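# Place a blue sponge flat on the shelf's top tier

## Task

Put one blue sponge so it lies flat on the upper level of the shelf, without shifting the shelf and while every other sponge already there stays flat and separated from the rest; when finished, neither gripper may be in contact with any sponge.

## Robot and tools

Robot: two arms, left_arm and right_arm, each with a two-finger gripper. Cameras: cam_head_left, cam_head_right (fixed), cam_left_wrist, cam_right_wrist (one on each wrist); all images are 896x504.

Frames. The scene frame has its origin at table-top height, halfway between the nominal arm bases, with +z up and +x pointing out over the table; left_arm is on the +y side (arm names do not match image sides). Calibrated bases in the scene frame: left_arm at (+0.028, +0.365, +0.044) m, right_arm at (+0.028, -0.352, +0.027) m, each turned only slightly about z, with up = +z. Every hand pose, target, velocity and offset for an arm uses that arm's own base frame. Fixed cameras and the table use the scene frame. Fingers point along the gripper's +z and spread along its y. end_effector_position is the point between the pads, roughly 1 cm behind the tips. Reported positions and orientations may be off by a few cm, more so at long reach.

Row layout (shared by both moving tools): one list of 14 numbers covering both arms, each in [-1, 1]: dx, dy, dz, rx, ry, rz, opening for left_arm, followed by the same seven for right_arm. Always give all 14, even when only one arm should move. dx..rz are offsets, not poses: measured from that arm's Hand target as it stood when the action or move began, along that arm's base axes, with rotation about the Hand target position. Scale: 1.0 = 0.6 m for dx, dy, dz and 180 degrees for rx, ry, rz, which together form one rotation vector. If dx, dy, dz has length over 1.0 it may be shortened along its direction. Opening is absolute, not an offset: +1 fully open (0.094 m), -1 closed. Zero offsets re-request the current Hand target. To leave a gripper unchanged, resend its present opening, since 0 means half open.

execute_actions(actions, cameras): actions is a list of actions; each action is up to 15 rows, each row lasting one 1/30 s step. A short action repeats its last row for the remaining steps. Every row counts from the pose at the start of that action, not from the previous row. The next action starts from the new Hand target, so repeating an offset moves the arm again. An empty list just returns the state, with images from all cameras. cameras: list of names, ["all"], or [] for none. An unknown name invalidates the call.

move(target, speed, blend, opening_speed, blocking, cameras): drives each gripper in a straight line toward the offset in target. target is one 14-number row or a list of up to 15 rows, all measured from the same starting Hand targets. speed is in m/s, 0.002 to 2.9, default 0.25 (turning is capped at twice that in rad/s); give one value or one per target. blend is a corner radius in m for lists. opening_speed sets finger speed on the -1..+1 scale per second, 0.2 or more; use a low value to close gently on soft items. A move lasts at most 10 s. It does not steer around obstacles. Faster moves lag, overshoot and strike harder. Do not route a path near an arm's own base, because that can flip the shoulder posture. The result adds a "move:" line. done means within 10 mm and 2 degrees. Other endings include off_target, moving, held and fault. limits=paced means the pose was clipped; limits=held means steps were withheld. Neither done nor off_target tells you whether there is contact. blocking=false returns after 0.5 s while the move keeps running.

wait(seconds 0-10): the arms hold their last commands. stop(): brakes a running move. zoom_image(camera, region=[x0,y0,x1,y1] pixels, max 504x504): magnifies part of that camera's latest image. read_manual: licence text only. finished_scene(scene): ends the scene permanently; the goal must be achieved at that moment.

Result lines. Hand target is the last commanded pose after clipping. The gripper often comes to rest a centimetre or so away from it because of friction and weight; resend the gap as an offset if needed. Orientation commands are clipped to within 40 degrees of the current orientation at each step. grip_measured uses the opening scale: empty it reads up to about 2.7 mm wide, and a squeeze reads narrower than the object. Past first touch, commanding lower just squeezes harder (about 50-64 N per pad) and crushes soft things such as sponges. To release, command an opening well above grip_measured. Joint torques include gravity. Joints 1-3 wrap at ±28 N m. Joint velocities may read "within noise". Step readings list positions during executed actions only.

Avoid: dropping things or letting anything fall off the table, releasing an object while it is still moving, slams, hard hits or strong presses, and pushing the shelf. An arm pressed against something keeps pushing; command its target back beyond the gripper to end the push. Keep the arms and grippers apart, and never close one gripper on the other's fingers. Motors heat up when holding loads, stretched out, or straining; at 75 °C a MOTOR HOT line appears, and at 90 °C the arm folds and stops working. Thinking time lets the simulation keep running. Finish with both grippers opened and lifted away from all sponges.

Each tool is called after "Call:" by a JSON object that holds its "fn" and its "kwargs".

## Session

Call:
{"fn": "execute_actions", "kwargs": {"actions": [], "cameras": ["all"]}}

Scene clock: 0.00 s.
left_arm: end_effector_position=(+0.4062, +0.0450, +0.1053) grip_measured=+1.000 end_effector_quat_wxyz=(+0.570, -0.097, +0.805, +0.133) | right_arm: end_effector_position=(+0.4027, -0.0245, +0.1138) grip_measured=+1.000 end_effector_quat_wxyz=(+0.606, +0.063, +0.791, -0.059)
Joint positions: left_arm=[-0.056 1.587 0.449 0.792 -0.383 -0.025 0.094] | right_arm=[0.02 1.559 0.378 0.914 0.19 0.035 0.094]
Joint velocities: within noise
Joint torques (N m): no reading
Motor temperatures (°C): left_arm=[26 27 28 25 24 27 28] | right_arm=[27 29 26 27 27 28 28]
Heat: left arm: 28 °C; right arm: 29 °C.
Hand target: left_arm +0.4116, +0.0458, +0.1221; +0.590, -0.105, +0.790, +0.131 | right_arm +0.4073, -0.0259, +0.1300; +0.624, +0.070, +0.776, -0.058
Tool commands: left_gripper/opening=+1.0 right_gripper/opening=+1.0

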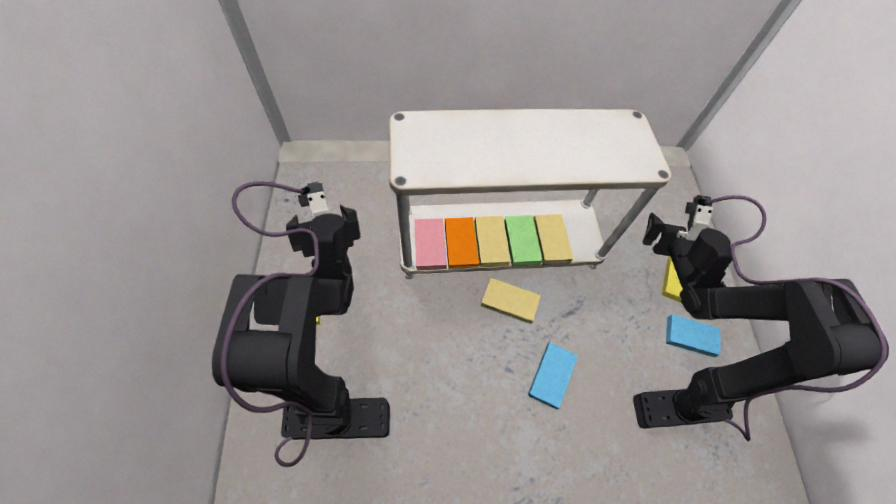

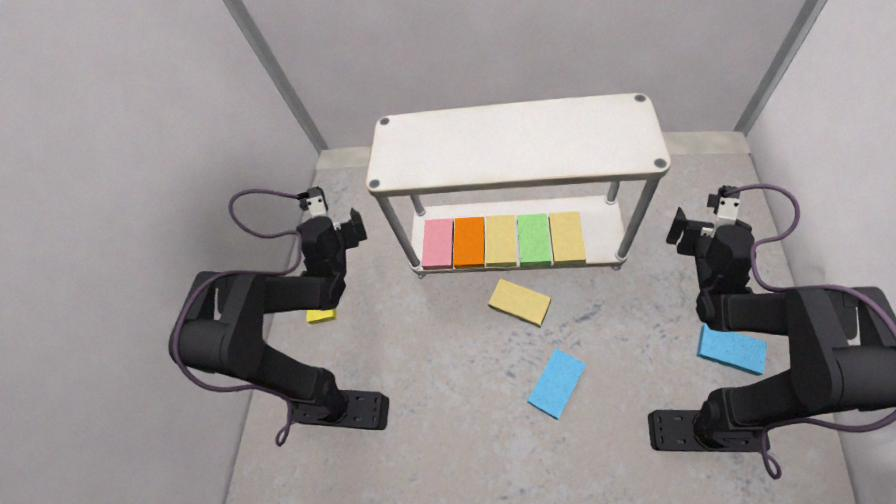

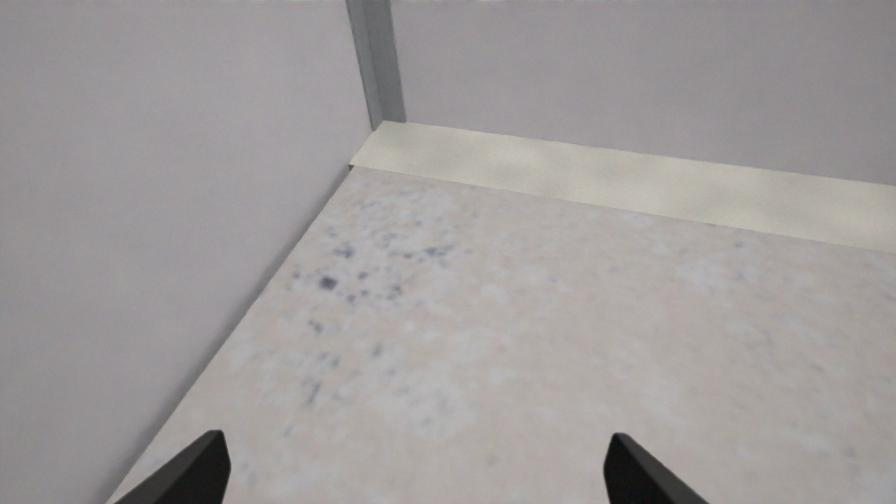

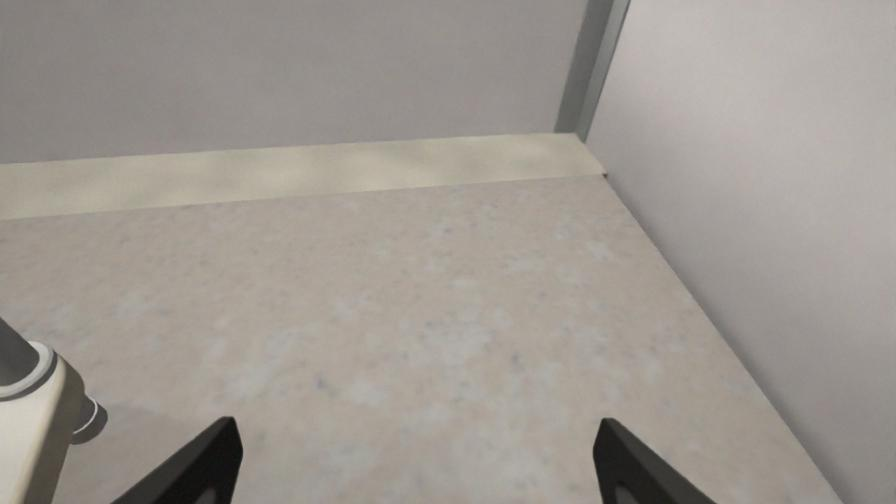

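Call:
{"fn": "zoom_image", "kwargs": {"camera": "cam_head_left", "region": [500, 320, 630, 430]}}

Call:
{"fn": "zoom_image", "kwargs": {"camera": "cam_head_left", "region": [370, 90, 690, 290]}}

Scaled by 3.877 from the camera's 896x504 image, which has a finer 1280x720 frame.

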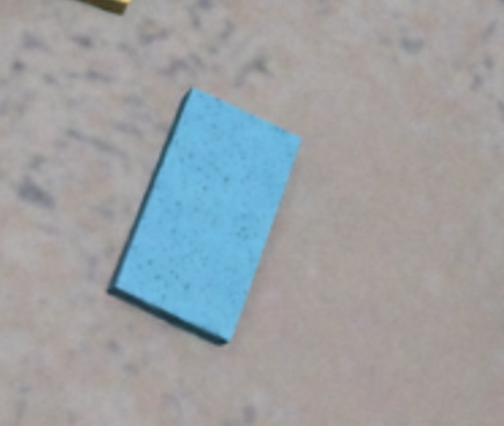

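Scaled by 1.575 from the camera's 896x504 image, which has a finer 1280x720 frame.

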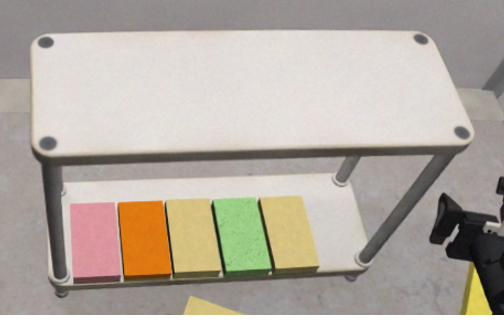

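Call:
{"fn": "move", "kwargs": {"target": [[-0.1360, -0.1263, 0.4632, -0.0347, 0.1058, -0.1537, 1.0, 0, 0, 0, 0, 0, 0, 1.0], [-0.3527, -0.5430, 0.4298, -0.0031, 0.1210, -0.3289, 1.0, 0, 0, 0, 0, 0, 0, 1.0], [-0.5440, -0.8272, -0.0952, -0.0144, 0.1460, -0.2522, 1.0, 0, 0, 0, 0, 0, 0, 1.0]], "speed": [0.35, 0.38, 0.3], "blend": [0.06, 0.06, 0], "cameras": ["all"]}}

Scene clock: 11.17 s.
left_arm: end_effector_position=(+0.0780, -0.4308, +0.0429) grip_measured=+1.000 end_effector_quat_wxyz=(+0.375, +0.254, +0.889, -0.071) | right_arm: end_effector_position=(+0.4027, -0.0245, +0.1138) grip_measured=+1.000 end_effector_quat_wxyz=(+0.606, +0.063, +0.791, -0.059)
Joint positions: left_arm=[-1.665 2.008 1.26 -0.476 -0.717 -0.976 0.094] | right_arm=[0.02 1.559 0.378 0.914 0.19 0.035 0.094]
Joint torques (N m): left_arm=[0.02 -7.38 8.06 1.04 -0.8 -0.09] | right_arm=[-0.09 -5.91 5.16 2.2 -0.01 0]
Heat: left arm: 29 °C; right arm: 30 °C.
Hand target: left_arm +0.0852, -0.4506, +0.0650; +0.402, +0.224, +0.882, -0.102 | right_arm +0.4073, -0.0259, +0.1300; +0.624, +0.070, +0.776, -0.058
Off the commanded pose: left_arm 0.030 m, 6 deg | right_arm 0.017 m, 3 deg.
move: off_target (left_arm, right_arm)

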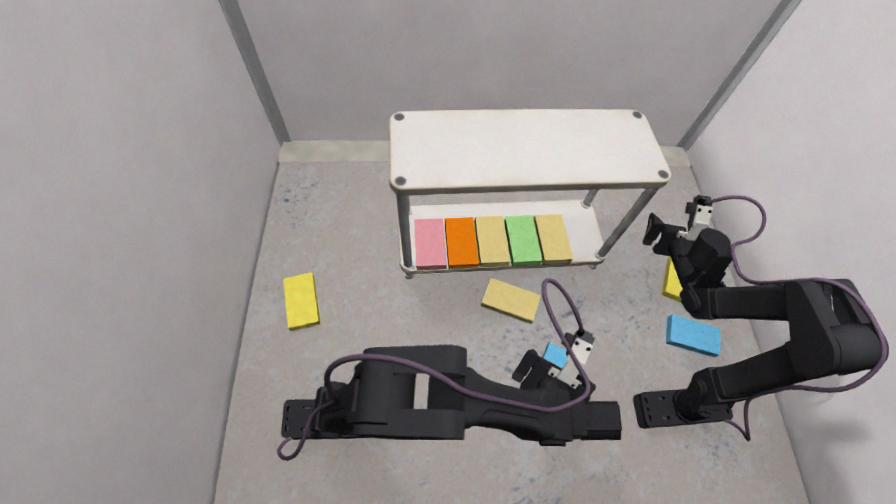

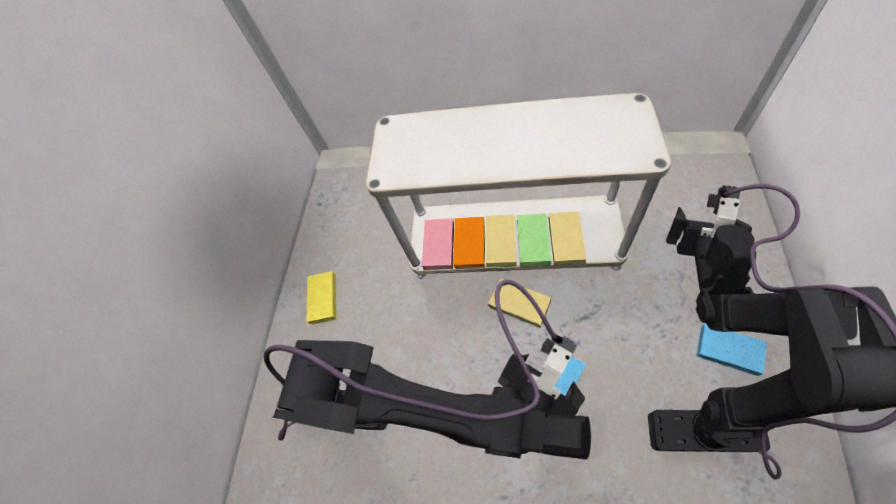

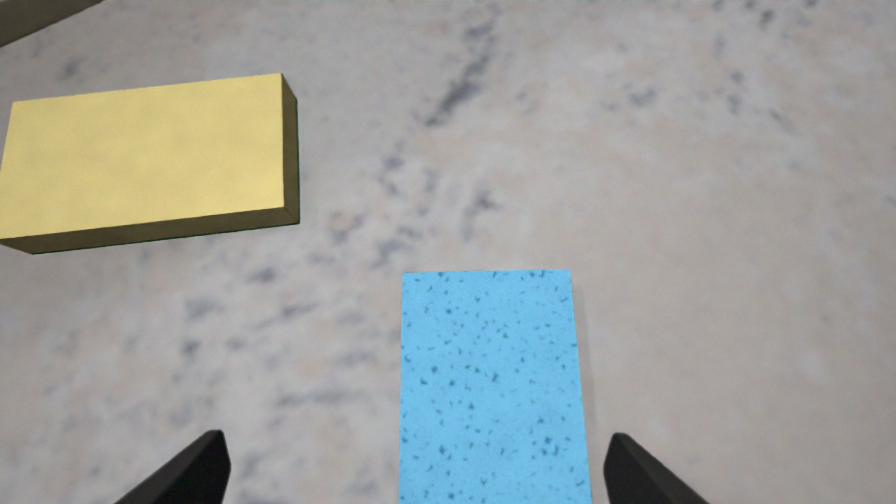

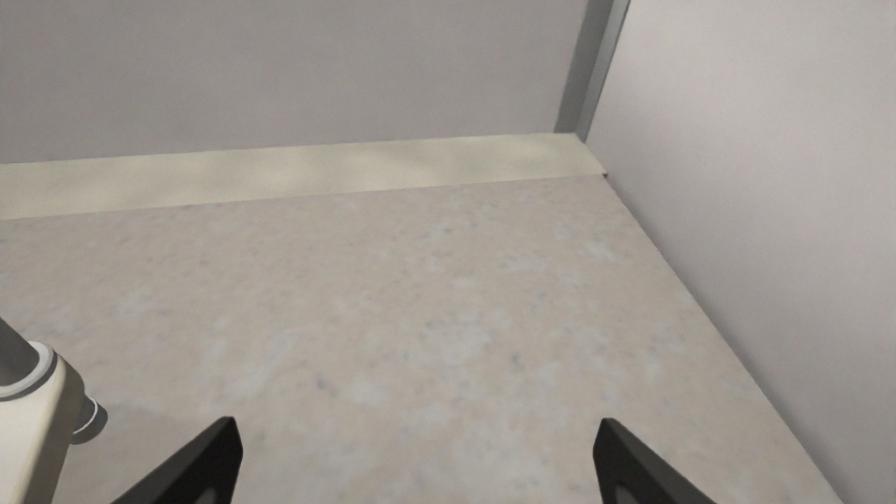

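Call:
{"fn": "move", "kwargs": {"target": [-0.0138, -0.0352, -0.0167, -0.0267, -0.0057, 0.0086, 1.0, 0, 0, 0, 0, 0, 0, 1.0], "speed": 0.12, "cameras": ["cam_left_wrist"]}}

Scene clock: 14.83 s.
left_arm: end_effector_position=(+0.0776, -0.4508, +0.0361) grip_measured=+1.000 end_effector_quat_wxyz=(+0.397, +0.219, +0.886, -0.099) | right_arm: end_effector_position=(+0.4027, -0.0245, +0.1138) grip_measured=+1.000 end_effector_quat_wxyz=(+0.606, +0.063, +0.791, -0.059)
Joint positions: left_arm=[-1.676 2.075 1.292 -0.392 -0.765 -1.03 0.094] | right_arm=[0.02 1.559 0.378 0.914 0.19 0.035 0.094]
Joint torques (N m): left_arm=[-0.38 -7.13 8.2 1.14 -0.79 -0.1] | right_arm=[-0.1 -5.93 5.16 2.2 -0.01 0]
Heat: left arm: 30 °C; right arm: 31 °C.
Hand target: left_arm +0.0770, -0.4717, +0.0549; +0.420, +0.196, +0.876, -0.132 | right_arm +0.4073, -0.0259, +0.1300; +0.624, +0.070, +0.776, -0.058
Off the commanded pose: left_arm 0.028 m, 5 deg | right_arm 0.017 m, 3 deg.
move: off_target (left_arm, right_arm)
Images, in order (width x height): cam_left_wrist 896x504.

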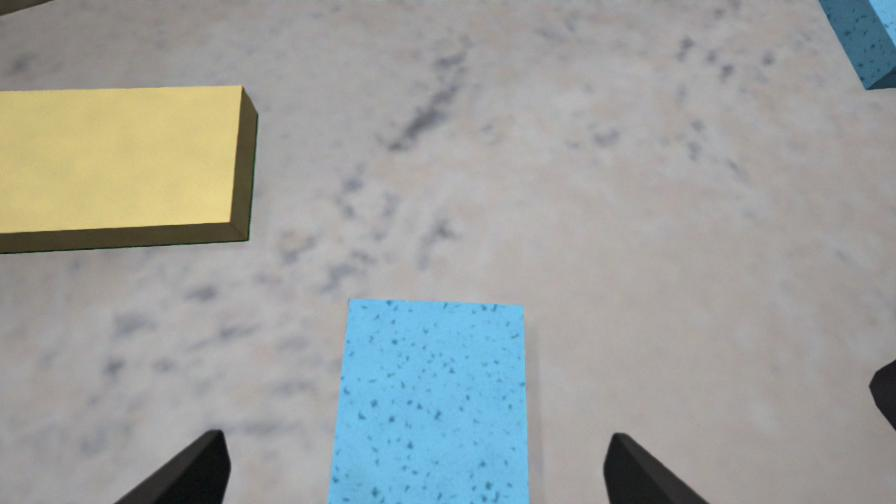

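Call:
{"fn": "move", "kwargs": {"target": [-0.0133, -0.001, -0.0942, 0, 0, -0.003, 1.0, 0, 0, 0, 0, 0, 0, 1.0], "speed": 0.1, "cameras": ["cam_left_wrist"]}}

Scene clock: 17.17 s.
left_arm: end_effector_position=(+0.0692, -0.4696, -0.0055) grip_measured=+1.000 end_effector_quat_wxyz=(+0.400, +0.211, +0.884, -0.123) | right_arm: end_effector_position=(+0.4027, -0.0245, +0.1138) grip_measured=+1.000 end_effector_quat_wxyz=(+0.606, +0.063, +0.791, -0.059)
Joint positions: left_arm=[-1.691 2.205 1.292 -0.219 -0.77 -1.042 0.094] | right_arm=[0.02 1.559 0.378 0.914 0.19 0.035 0.094]
Joint torques (N m): left_arm=[-0.44 -7.94 3.6 1.2 -0.79 -0.07] | right_arm=[-0.1 -5.91 5.15 2.2 -0.01 0]
Heat: left arm: 30 °C; right arm: 31 °C.
Hand target: left_arm +0.0690, -0.4723, -0.0016; +0.419, +0.200, +0.875, -0.134 | right_arm +0.4073, -0.0259, +0.1300; +0.624, +0.070, +0.776, -0.058
Off the commanded pose: left_arm 0.005 m, 3 deg | right_arm 0.017 m, 3 deg.
move: off_target (left_arm, right_arm)
Images, in order (width x height): cam_left_wrist 896x504.

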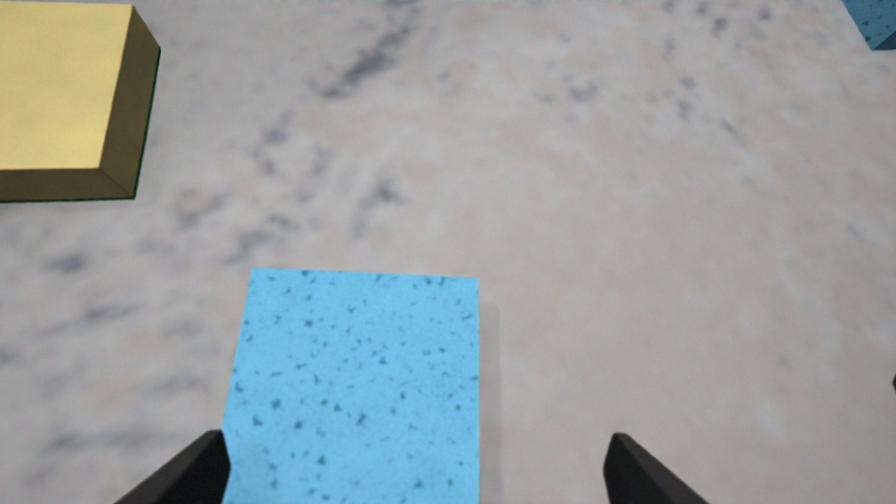

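Call:
{"fn": "move", "kwargs": {"target": [[0.001, 0.0348, 0.01, 0.0230, -0.0021, -0.0062, 1.0, 0, 0, 0, 0, 0, 0, 1.0], [0.001, 0.0348, -0.0275, 0.0230, -0.0021, -0.0062, 1.0, 0, 0, 0, 0, 0, 0, 1.0]], "speed": 0.08, "cameras": ["cam_left_wrist"]}}

Scene clock: 21.50 s.
left_arm: end_effector_position=(+0.0718, -0.4491, -0.0219) grip_measured=+1.000 end_effector_quat_wxyz=(+0.397, +0.223, +0.885, -0.097) | right_arm: end_effector_position=(+0.4027, -0.0245, +0.1138) grip_measured=+1.000 end_effector_quat_wxyz=(+0.606, +0.063, +0.791, -0.059)
Joint positions: left_arm=[-1.691 2.205 1.229 -0.213 -0.771 -1.041 0.094] | right_arm=[0.02 1.559 0.378 0.914 0.19 0.035 0.094]
Joint torques (N m): left_arm=[-0.51 -8.16 3.04 1.1 -0.68 0.03] | right_arm=[-0.1 -5.93 5.16 2.19 -0.01 0]
Motor temperatures (°C): left_arm=[26 29 29 27 25 27 28] | right_arm=[27 30 27 32 27 28 28]
Heat: left arm: 29 °C; right arm: 32 °C.
Hand target: left_arm +0.0696, -0.4514, -0.0181; +0.413, +0.224, +0.876, -0.106 | right_arm +0.4073, -0.0259, +0.1300; +0.624, +0.070, +0.776, -0.058
Off the commanded pose: left_arm 0.005 m, 2 deg | right_arm 0.017 m, 3 deg.
move: off_target (right_arm)
Images, in order (width x height): cam_left_wrist 896x504.

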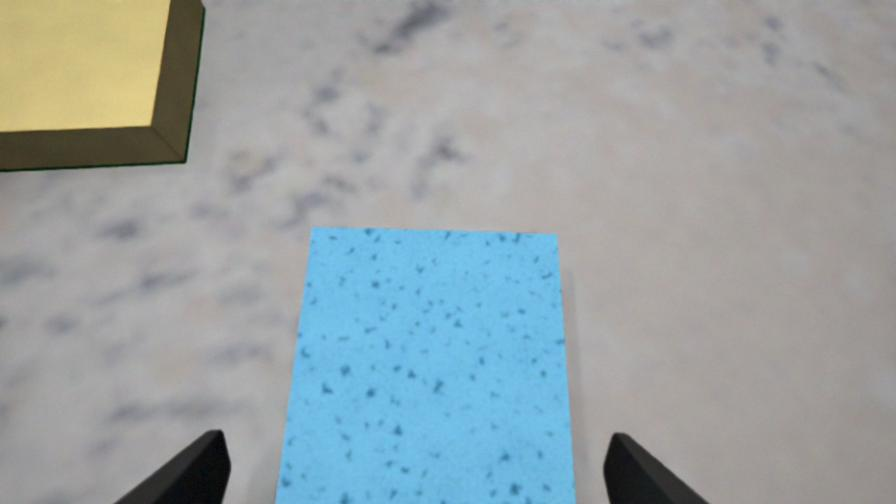

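Call:
{"fn": "move", "kwargs": {"target": [0, 0, 0, 0, 0, 0, 0.2, 0, 0, 0, 0, 0, 0, 1.0], "speed": 0.05, "opening_speed": 0.7, "cameras": ["cam_left_wrist"]}}

Scene clock: 23.63 s.
left_arm: end_effector_position=(+0.0721, -0.4499, -0.0212) grip_measured=+0.337 end_effector_quat_wxyz=(+0.399, +0.224, +0.884, -0.098) | right_arm: end_effector_position=(+0.4027, -0.0245, +0.1138) grip_measured=+1.000 end_effector_quat_wxyz=(+0.606, +0.063, +0.791, -0.059)
Joint positions: left_arm=[-1.691 2.205 1.229 -0.208 -0.774 -1.036 0.063] | right_arm=[0.02 1.559 0.378 0.914 0.19 0.035 0.094]
Joint torques (N m): left_arm=[-0.64 -8.16 2.97 1.09 -0.64 0.04] | right_arm=[-0.09 -5.91 5.15 2.2 -0.01 0]
Heat: left arm: 30 °C; right arm: 32 °C.
Hand target: left_arm +0.0696, -0.4514, -0.0181; +0.413, +0.224, +0.876, -0.106 | right_arm +0.4073, -0.0259, +0.1300; +0.624, +0.070, +0.776, -0.058
Off the commanded pose: left_arm 0.004 m, 2 deg | right_arm 0.017 m, 3 deg.
move: off_target (right_arm)
Images, in order (width x height): cam_left_wrist 896x504.

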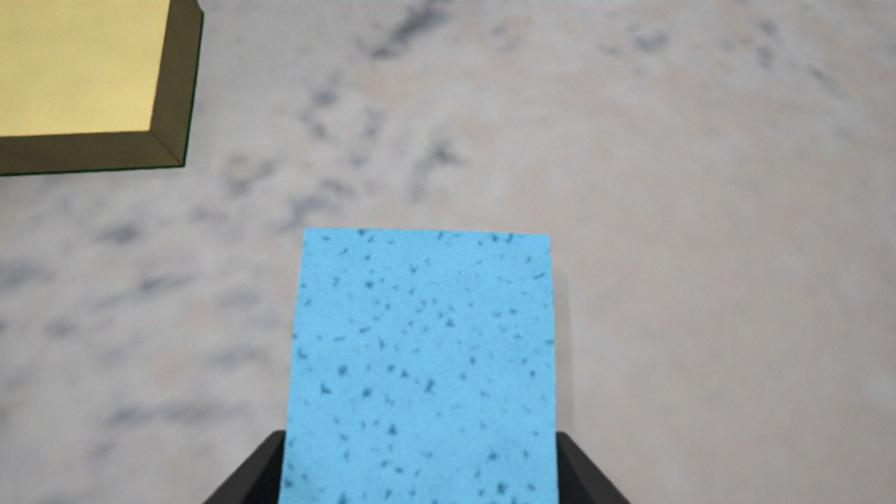

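Call:
{"fn": "move", "kwargs": {"target": [[0, 0, 0.0633, 0, 0, 0, 0.2, 0, 0, 0, 0, 0, 0, 1.0], [0.1507, 0.1857, 0.6968, 0, 0, -0.1461, 0.2, 0, 0, 0, 0, 0, 0, 1.0], [0.5423, 0.3507, 0.6502, 0, 0, -0.1183, 0.2, 0, 0, 0, 0, 0, 0, 1.0]], "speed": [0.12, 0.28, 0.25], "blend": [0.02, 0.05, 0], "cameras": ["cam_head_left", "cam_left_wrist"]}}

Scene clock: 28.73 s.
left_arm: end_effector_position=(+0.4033, -0.2356, +0.3584) grip_measured=+0.333 end_effector_quat_wxyz=(+0.381, +0.369, +0.831, -0.169) | right_arm: end_effector_position=(+0.4027, -0.0245, +0.1138) grip_measured=+1.000 end_effector_quat_wxyz=(+0.606, +0.063, +0.791, -0.059)
Joint positions: left_arm=[-0.412 1.822 2.211 -1.145 0.317 0.286 0.063] | right_arm=[0.02 1.559 0.378 0.914 0.19 0.035 0.094]
Joint torques (N m): left_arm=[-0.25 -5.78 8.51 1.07 0.34 0.05] | right_arm=[-0.09 -5.91 5.16 2.2 -0.01 0]
Heat: left arm: 30 °C; right arm: 33 °C.
Hand target: left_arm +0.3950, -0.2410, +0.3720; +0.387, +0.382, +0.820, -0.180 | right_arm +0.4073, -0.0259, +0.1300; +0.624, +0.070, +0.776, -0.058
Off the commanded pose: left_arm 0.017 m, 2 deg | right_arm 0.017 m, 3 deg.
move: off_target (left_arm, right_arm); blend cut to 0.0189 m at target 1
Images, in order (width x height): cam_head_left 896x504, cam_left_wrist 896x504.

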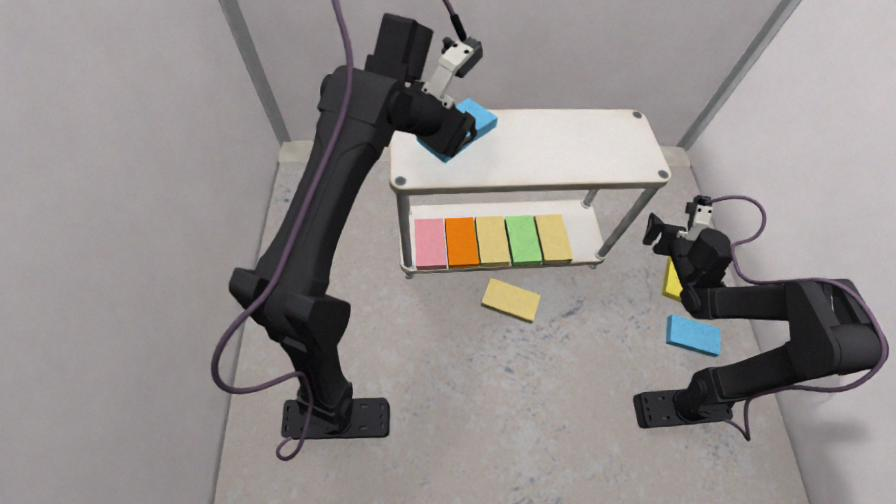

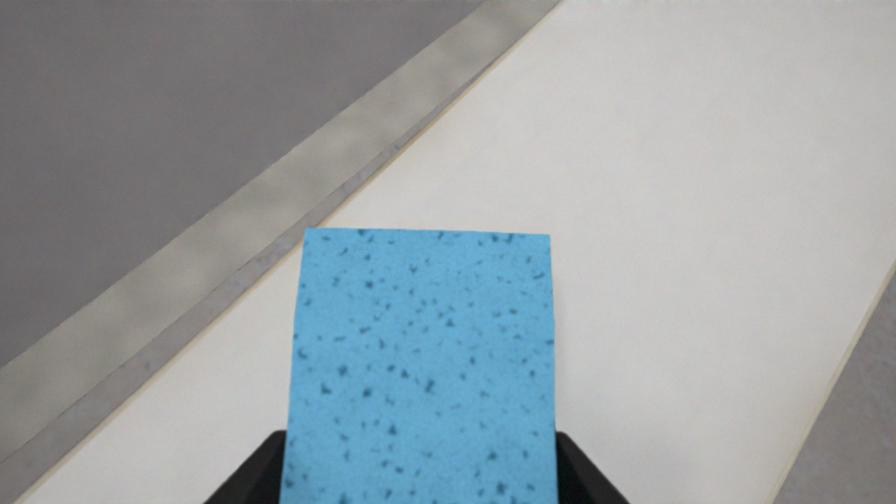

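Call:
{"fn": "move", "kwargs": {"target": [0, 0, -0.04, -0.0043, -0.0036, 0, 0.2, 0, 0, 0, 0, 0, 0, 1.0], "speed": 0.06, "cameras": ["cam_left_wrist"]}}

Scene clock: 30.90 s.
left_arm: end_effector_position=(+0.4021, -0.2362, +0.3362) grip_measured=+0.333 end_effector_quat_wxyz=(+0.377, +0.375, +0.829, -0.171) | right_arm: end_effector_position=(+0.4027, -0.0245, +0.1138) grip_measured=+1.000 end_effector_quat_wxyz=(+0.606, +0.063, +0.791, -0.059)
Joint positions: left_arm=[-0.41 1.767 2.042 -1.042 0.327 0.3 0.063] | right_arm=[0.02 1.559 0.378 0.914 0.19 0.035 0.094]
Joint torques (N m): left_arm=[-0.08 -8.13 3.32 1.62 0.33 -0.02] | right_arm=[-0.09 -5.91 5.16 2.19 -0.01 0]
Heat: left arm: 30 °C; right arm: 33 °C.
Hand target: left_arm +0.3950, -0.2410, +0.3480; +0.394, +0.380, +0.817, -0.183 | right_arm +0.4073, -0.0259, +0.1300; +0.624, +0.070, +0.776, -0.058
Off the commanded pose: left_arm 0.015 m, 3 deg | right_arm 0.017 m, 3 deg.
move: off_target (left_arm, right_arm)
Images, in order (width x height): cam_left_wrist 896x504.

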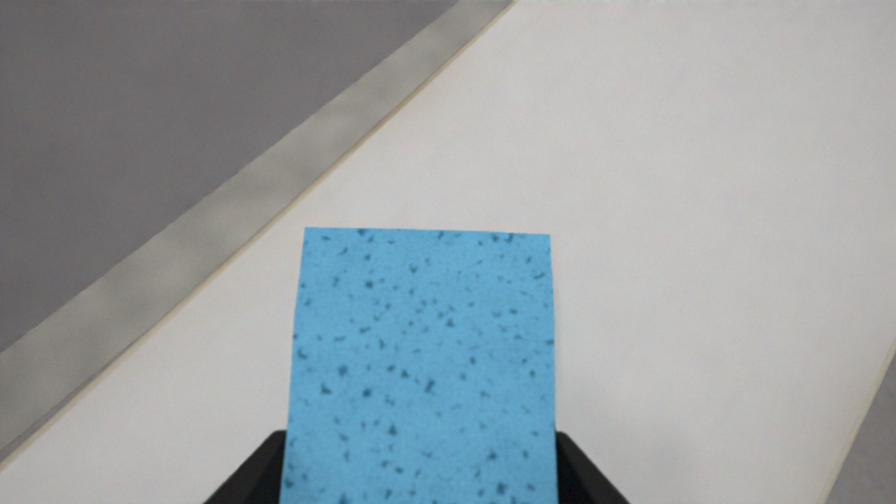

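Call:
{"fn": "move", "kwargs": {"target": [0, 0, -0.0083, 0.0021, 0.0018, 0, 0.2, 0, 0, 0, 0, 0, 0, 1.0], "speed": 0.05, "cameras": ["cam_left_wrist"]}}

Scene clock: 32.40 s.
left_arm: end_effector_position=(+0.4022, -0.2363, +0.3356) grip_measured=+0.333 end_effector_quat_wxyz=(+0.380, +0.375, +0.828, -0.171) | right_arm: end_effector_position=(+0.4027, -0.0245, +0.1138) grip_measured=+1.000 end_effector_quat_wxyz=(+0.606, +0.063, +0.791, -0.059)
Joint positions: left_arm=[-0.41 1.759 2.026 -1.027 0.327 0.3 0.063] | right_arm=[0.02 1.559 0.378 0.914 0.19 0.035 0.094]
Joint torques (N m): left_arm=[-0.14 -7.73 3.19 1.56 0.27 0] | right_arm=[-0.1 -5.91 5.16 2.2 -0.01 0]
Heat: left arm: 30 °C; right arm: 33 °C.
Hand target: left_arm +0.3950, -0.2410, +0.3431; +0.390, +0.381, +0.818, -0.182 | right_arm +0.4073, -0.0259, +0.1300; +0.624, +0.070, +0.776, -0.058
Off the commanded pose: left_arm 0.011 m, 2 deg | right_arm 0.017 m, 3 deg.
move: off_target (left_arm, right_arm)
Images, in order (width x height): cam_left_wrist 896x504.

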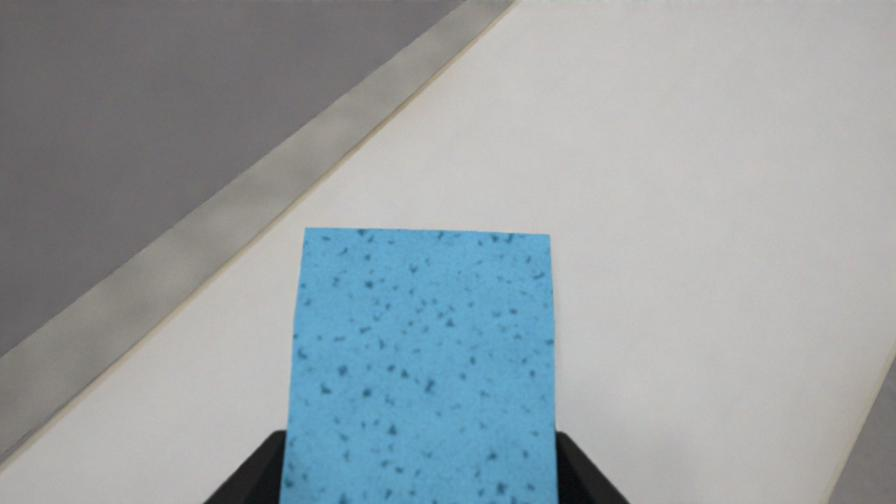

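Call:
{"fn": "move", "kwargs": {"target": [[0, 0, 0.01, 0.002, 0.0017, 0, 0.2, 0, 0, 0, 0, 0, 0, 1.0], [0, 0, 0.01, 0.002, 0.0017, 0, 0.8, 0, 0, 0, 0, 0, 0, 1.0], [-0.0842, 0.0935, 0.1193, 0.002, 0.0017, 0, 0.8, 0, 0, 0, 0, 0, 0, 1.0]], "speed": [0.05, 0.05, 0.15], "opening_speed": 0.8, "cameras": ["all"]}}

Scene clock: 37.03 s.
left_arm: end_effector_position=(+0.3565, -0.1833, +0.3991) grip_measured=+0.797 end_effector_quat_wxyz=(+0.376, +0.371, +0.832, -0.171) | right_arm: end_effector_position=(+0.4027, -0.0245, +0.1138) grip_measured=+1.000 end_effector_quat_wxyz=(+0.606, +0.063, +0.791, -0.059)
Joint positions: left_arm=[-0.304 1.731 2.329 -1.394 0.398 0.371 0.084] | right_arm=[0.02 1.559 0.378 0.914 0.19 0.035 0.094]
Joint torques (N m): left_arm=[0.42 -5.33 7.38 1.01 0.41 0.07] | right_arm=[-0.1 -5.93 5.15 2.2 -0.01 0]
Heat: left arm: 30 °C; right arm: 34 °C.
Hand target: left_arm +0.3444, -0.1849, +0.4146; +0.387, +0.382, +0.820, -0.180 | right_arm +0.4073, -0.0259, +0.1300; +0.624, +0.070, +0.776, -0.058
Off the commanded pose: left_arm 0.020 m, 2 deg | right_arm 0.017 m, 3 deg.
move: off_target (left_arm, right_arm); target 2's new opening was sent with left_arm's hand 0.016 m and 2 deg from that target

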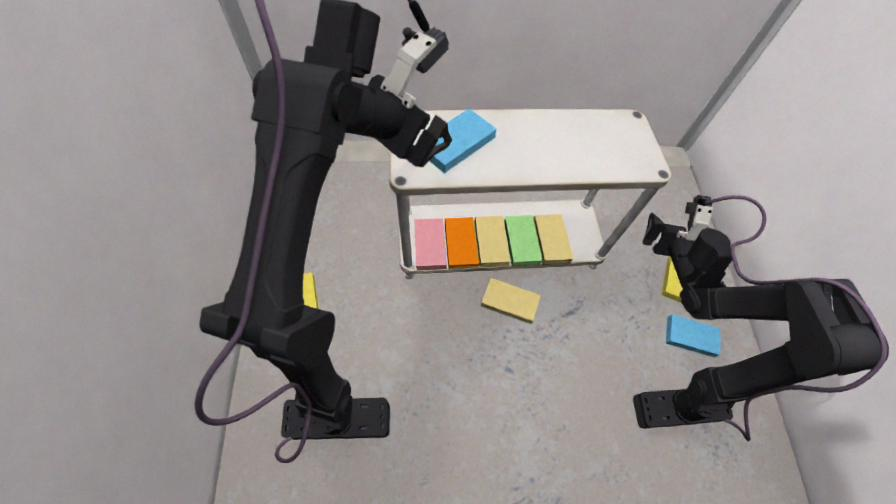

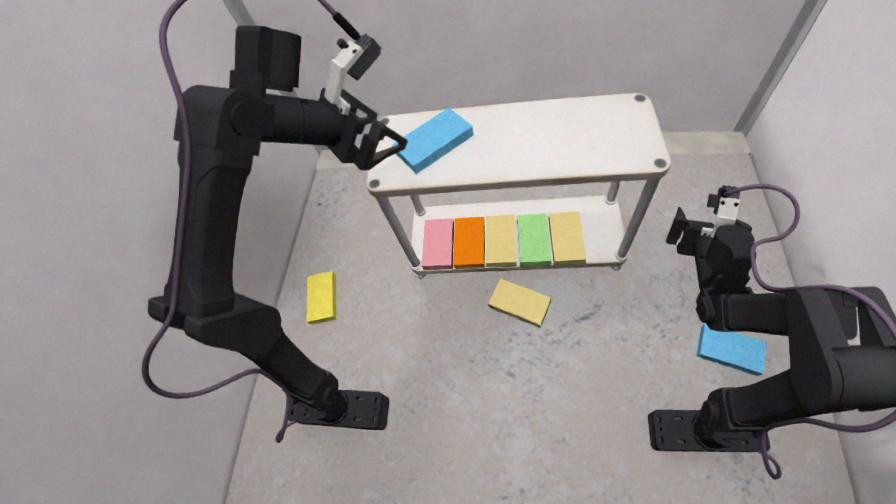

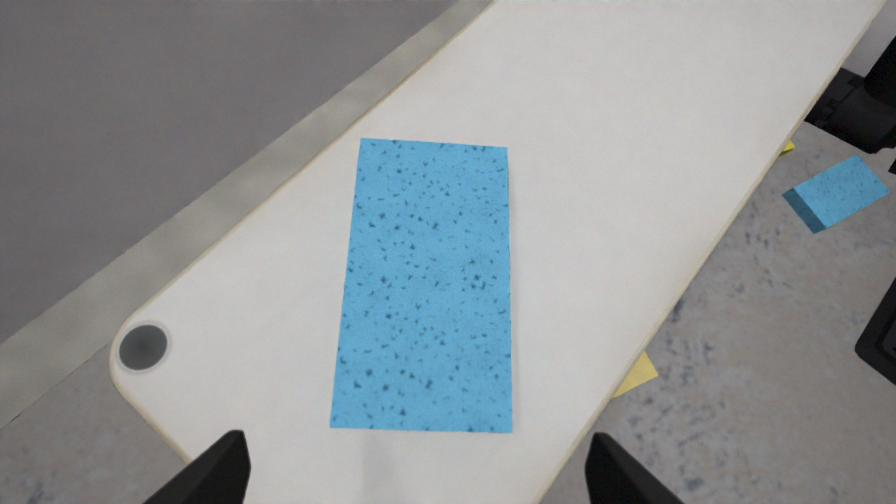

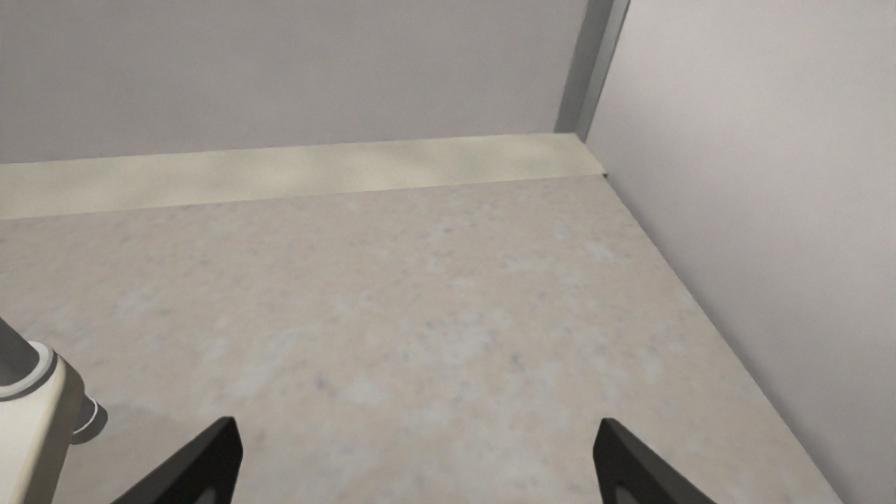

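Call:
{"fn": "finished_scene", "kwargs": {"scene": 3}}

The scene is finished: the task was done.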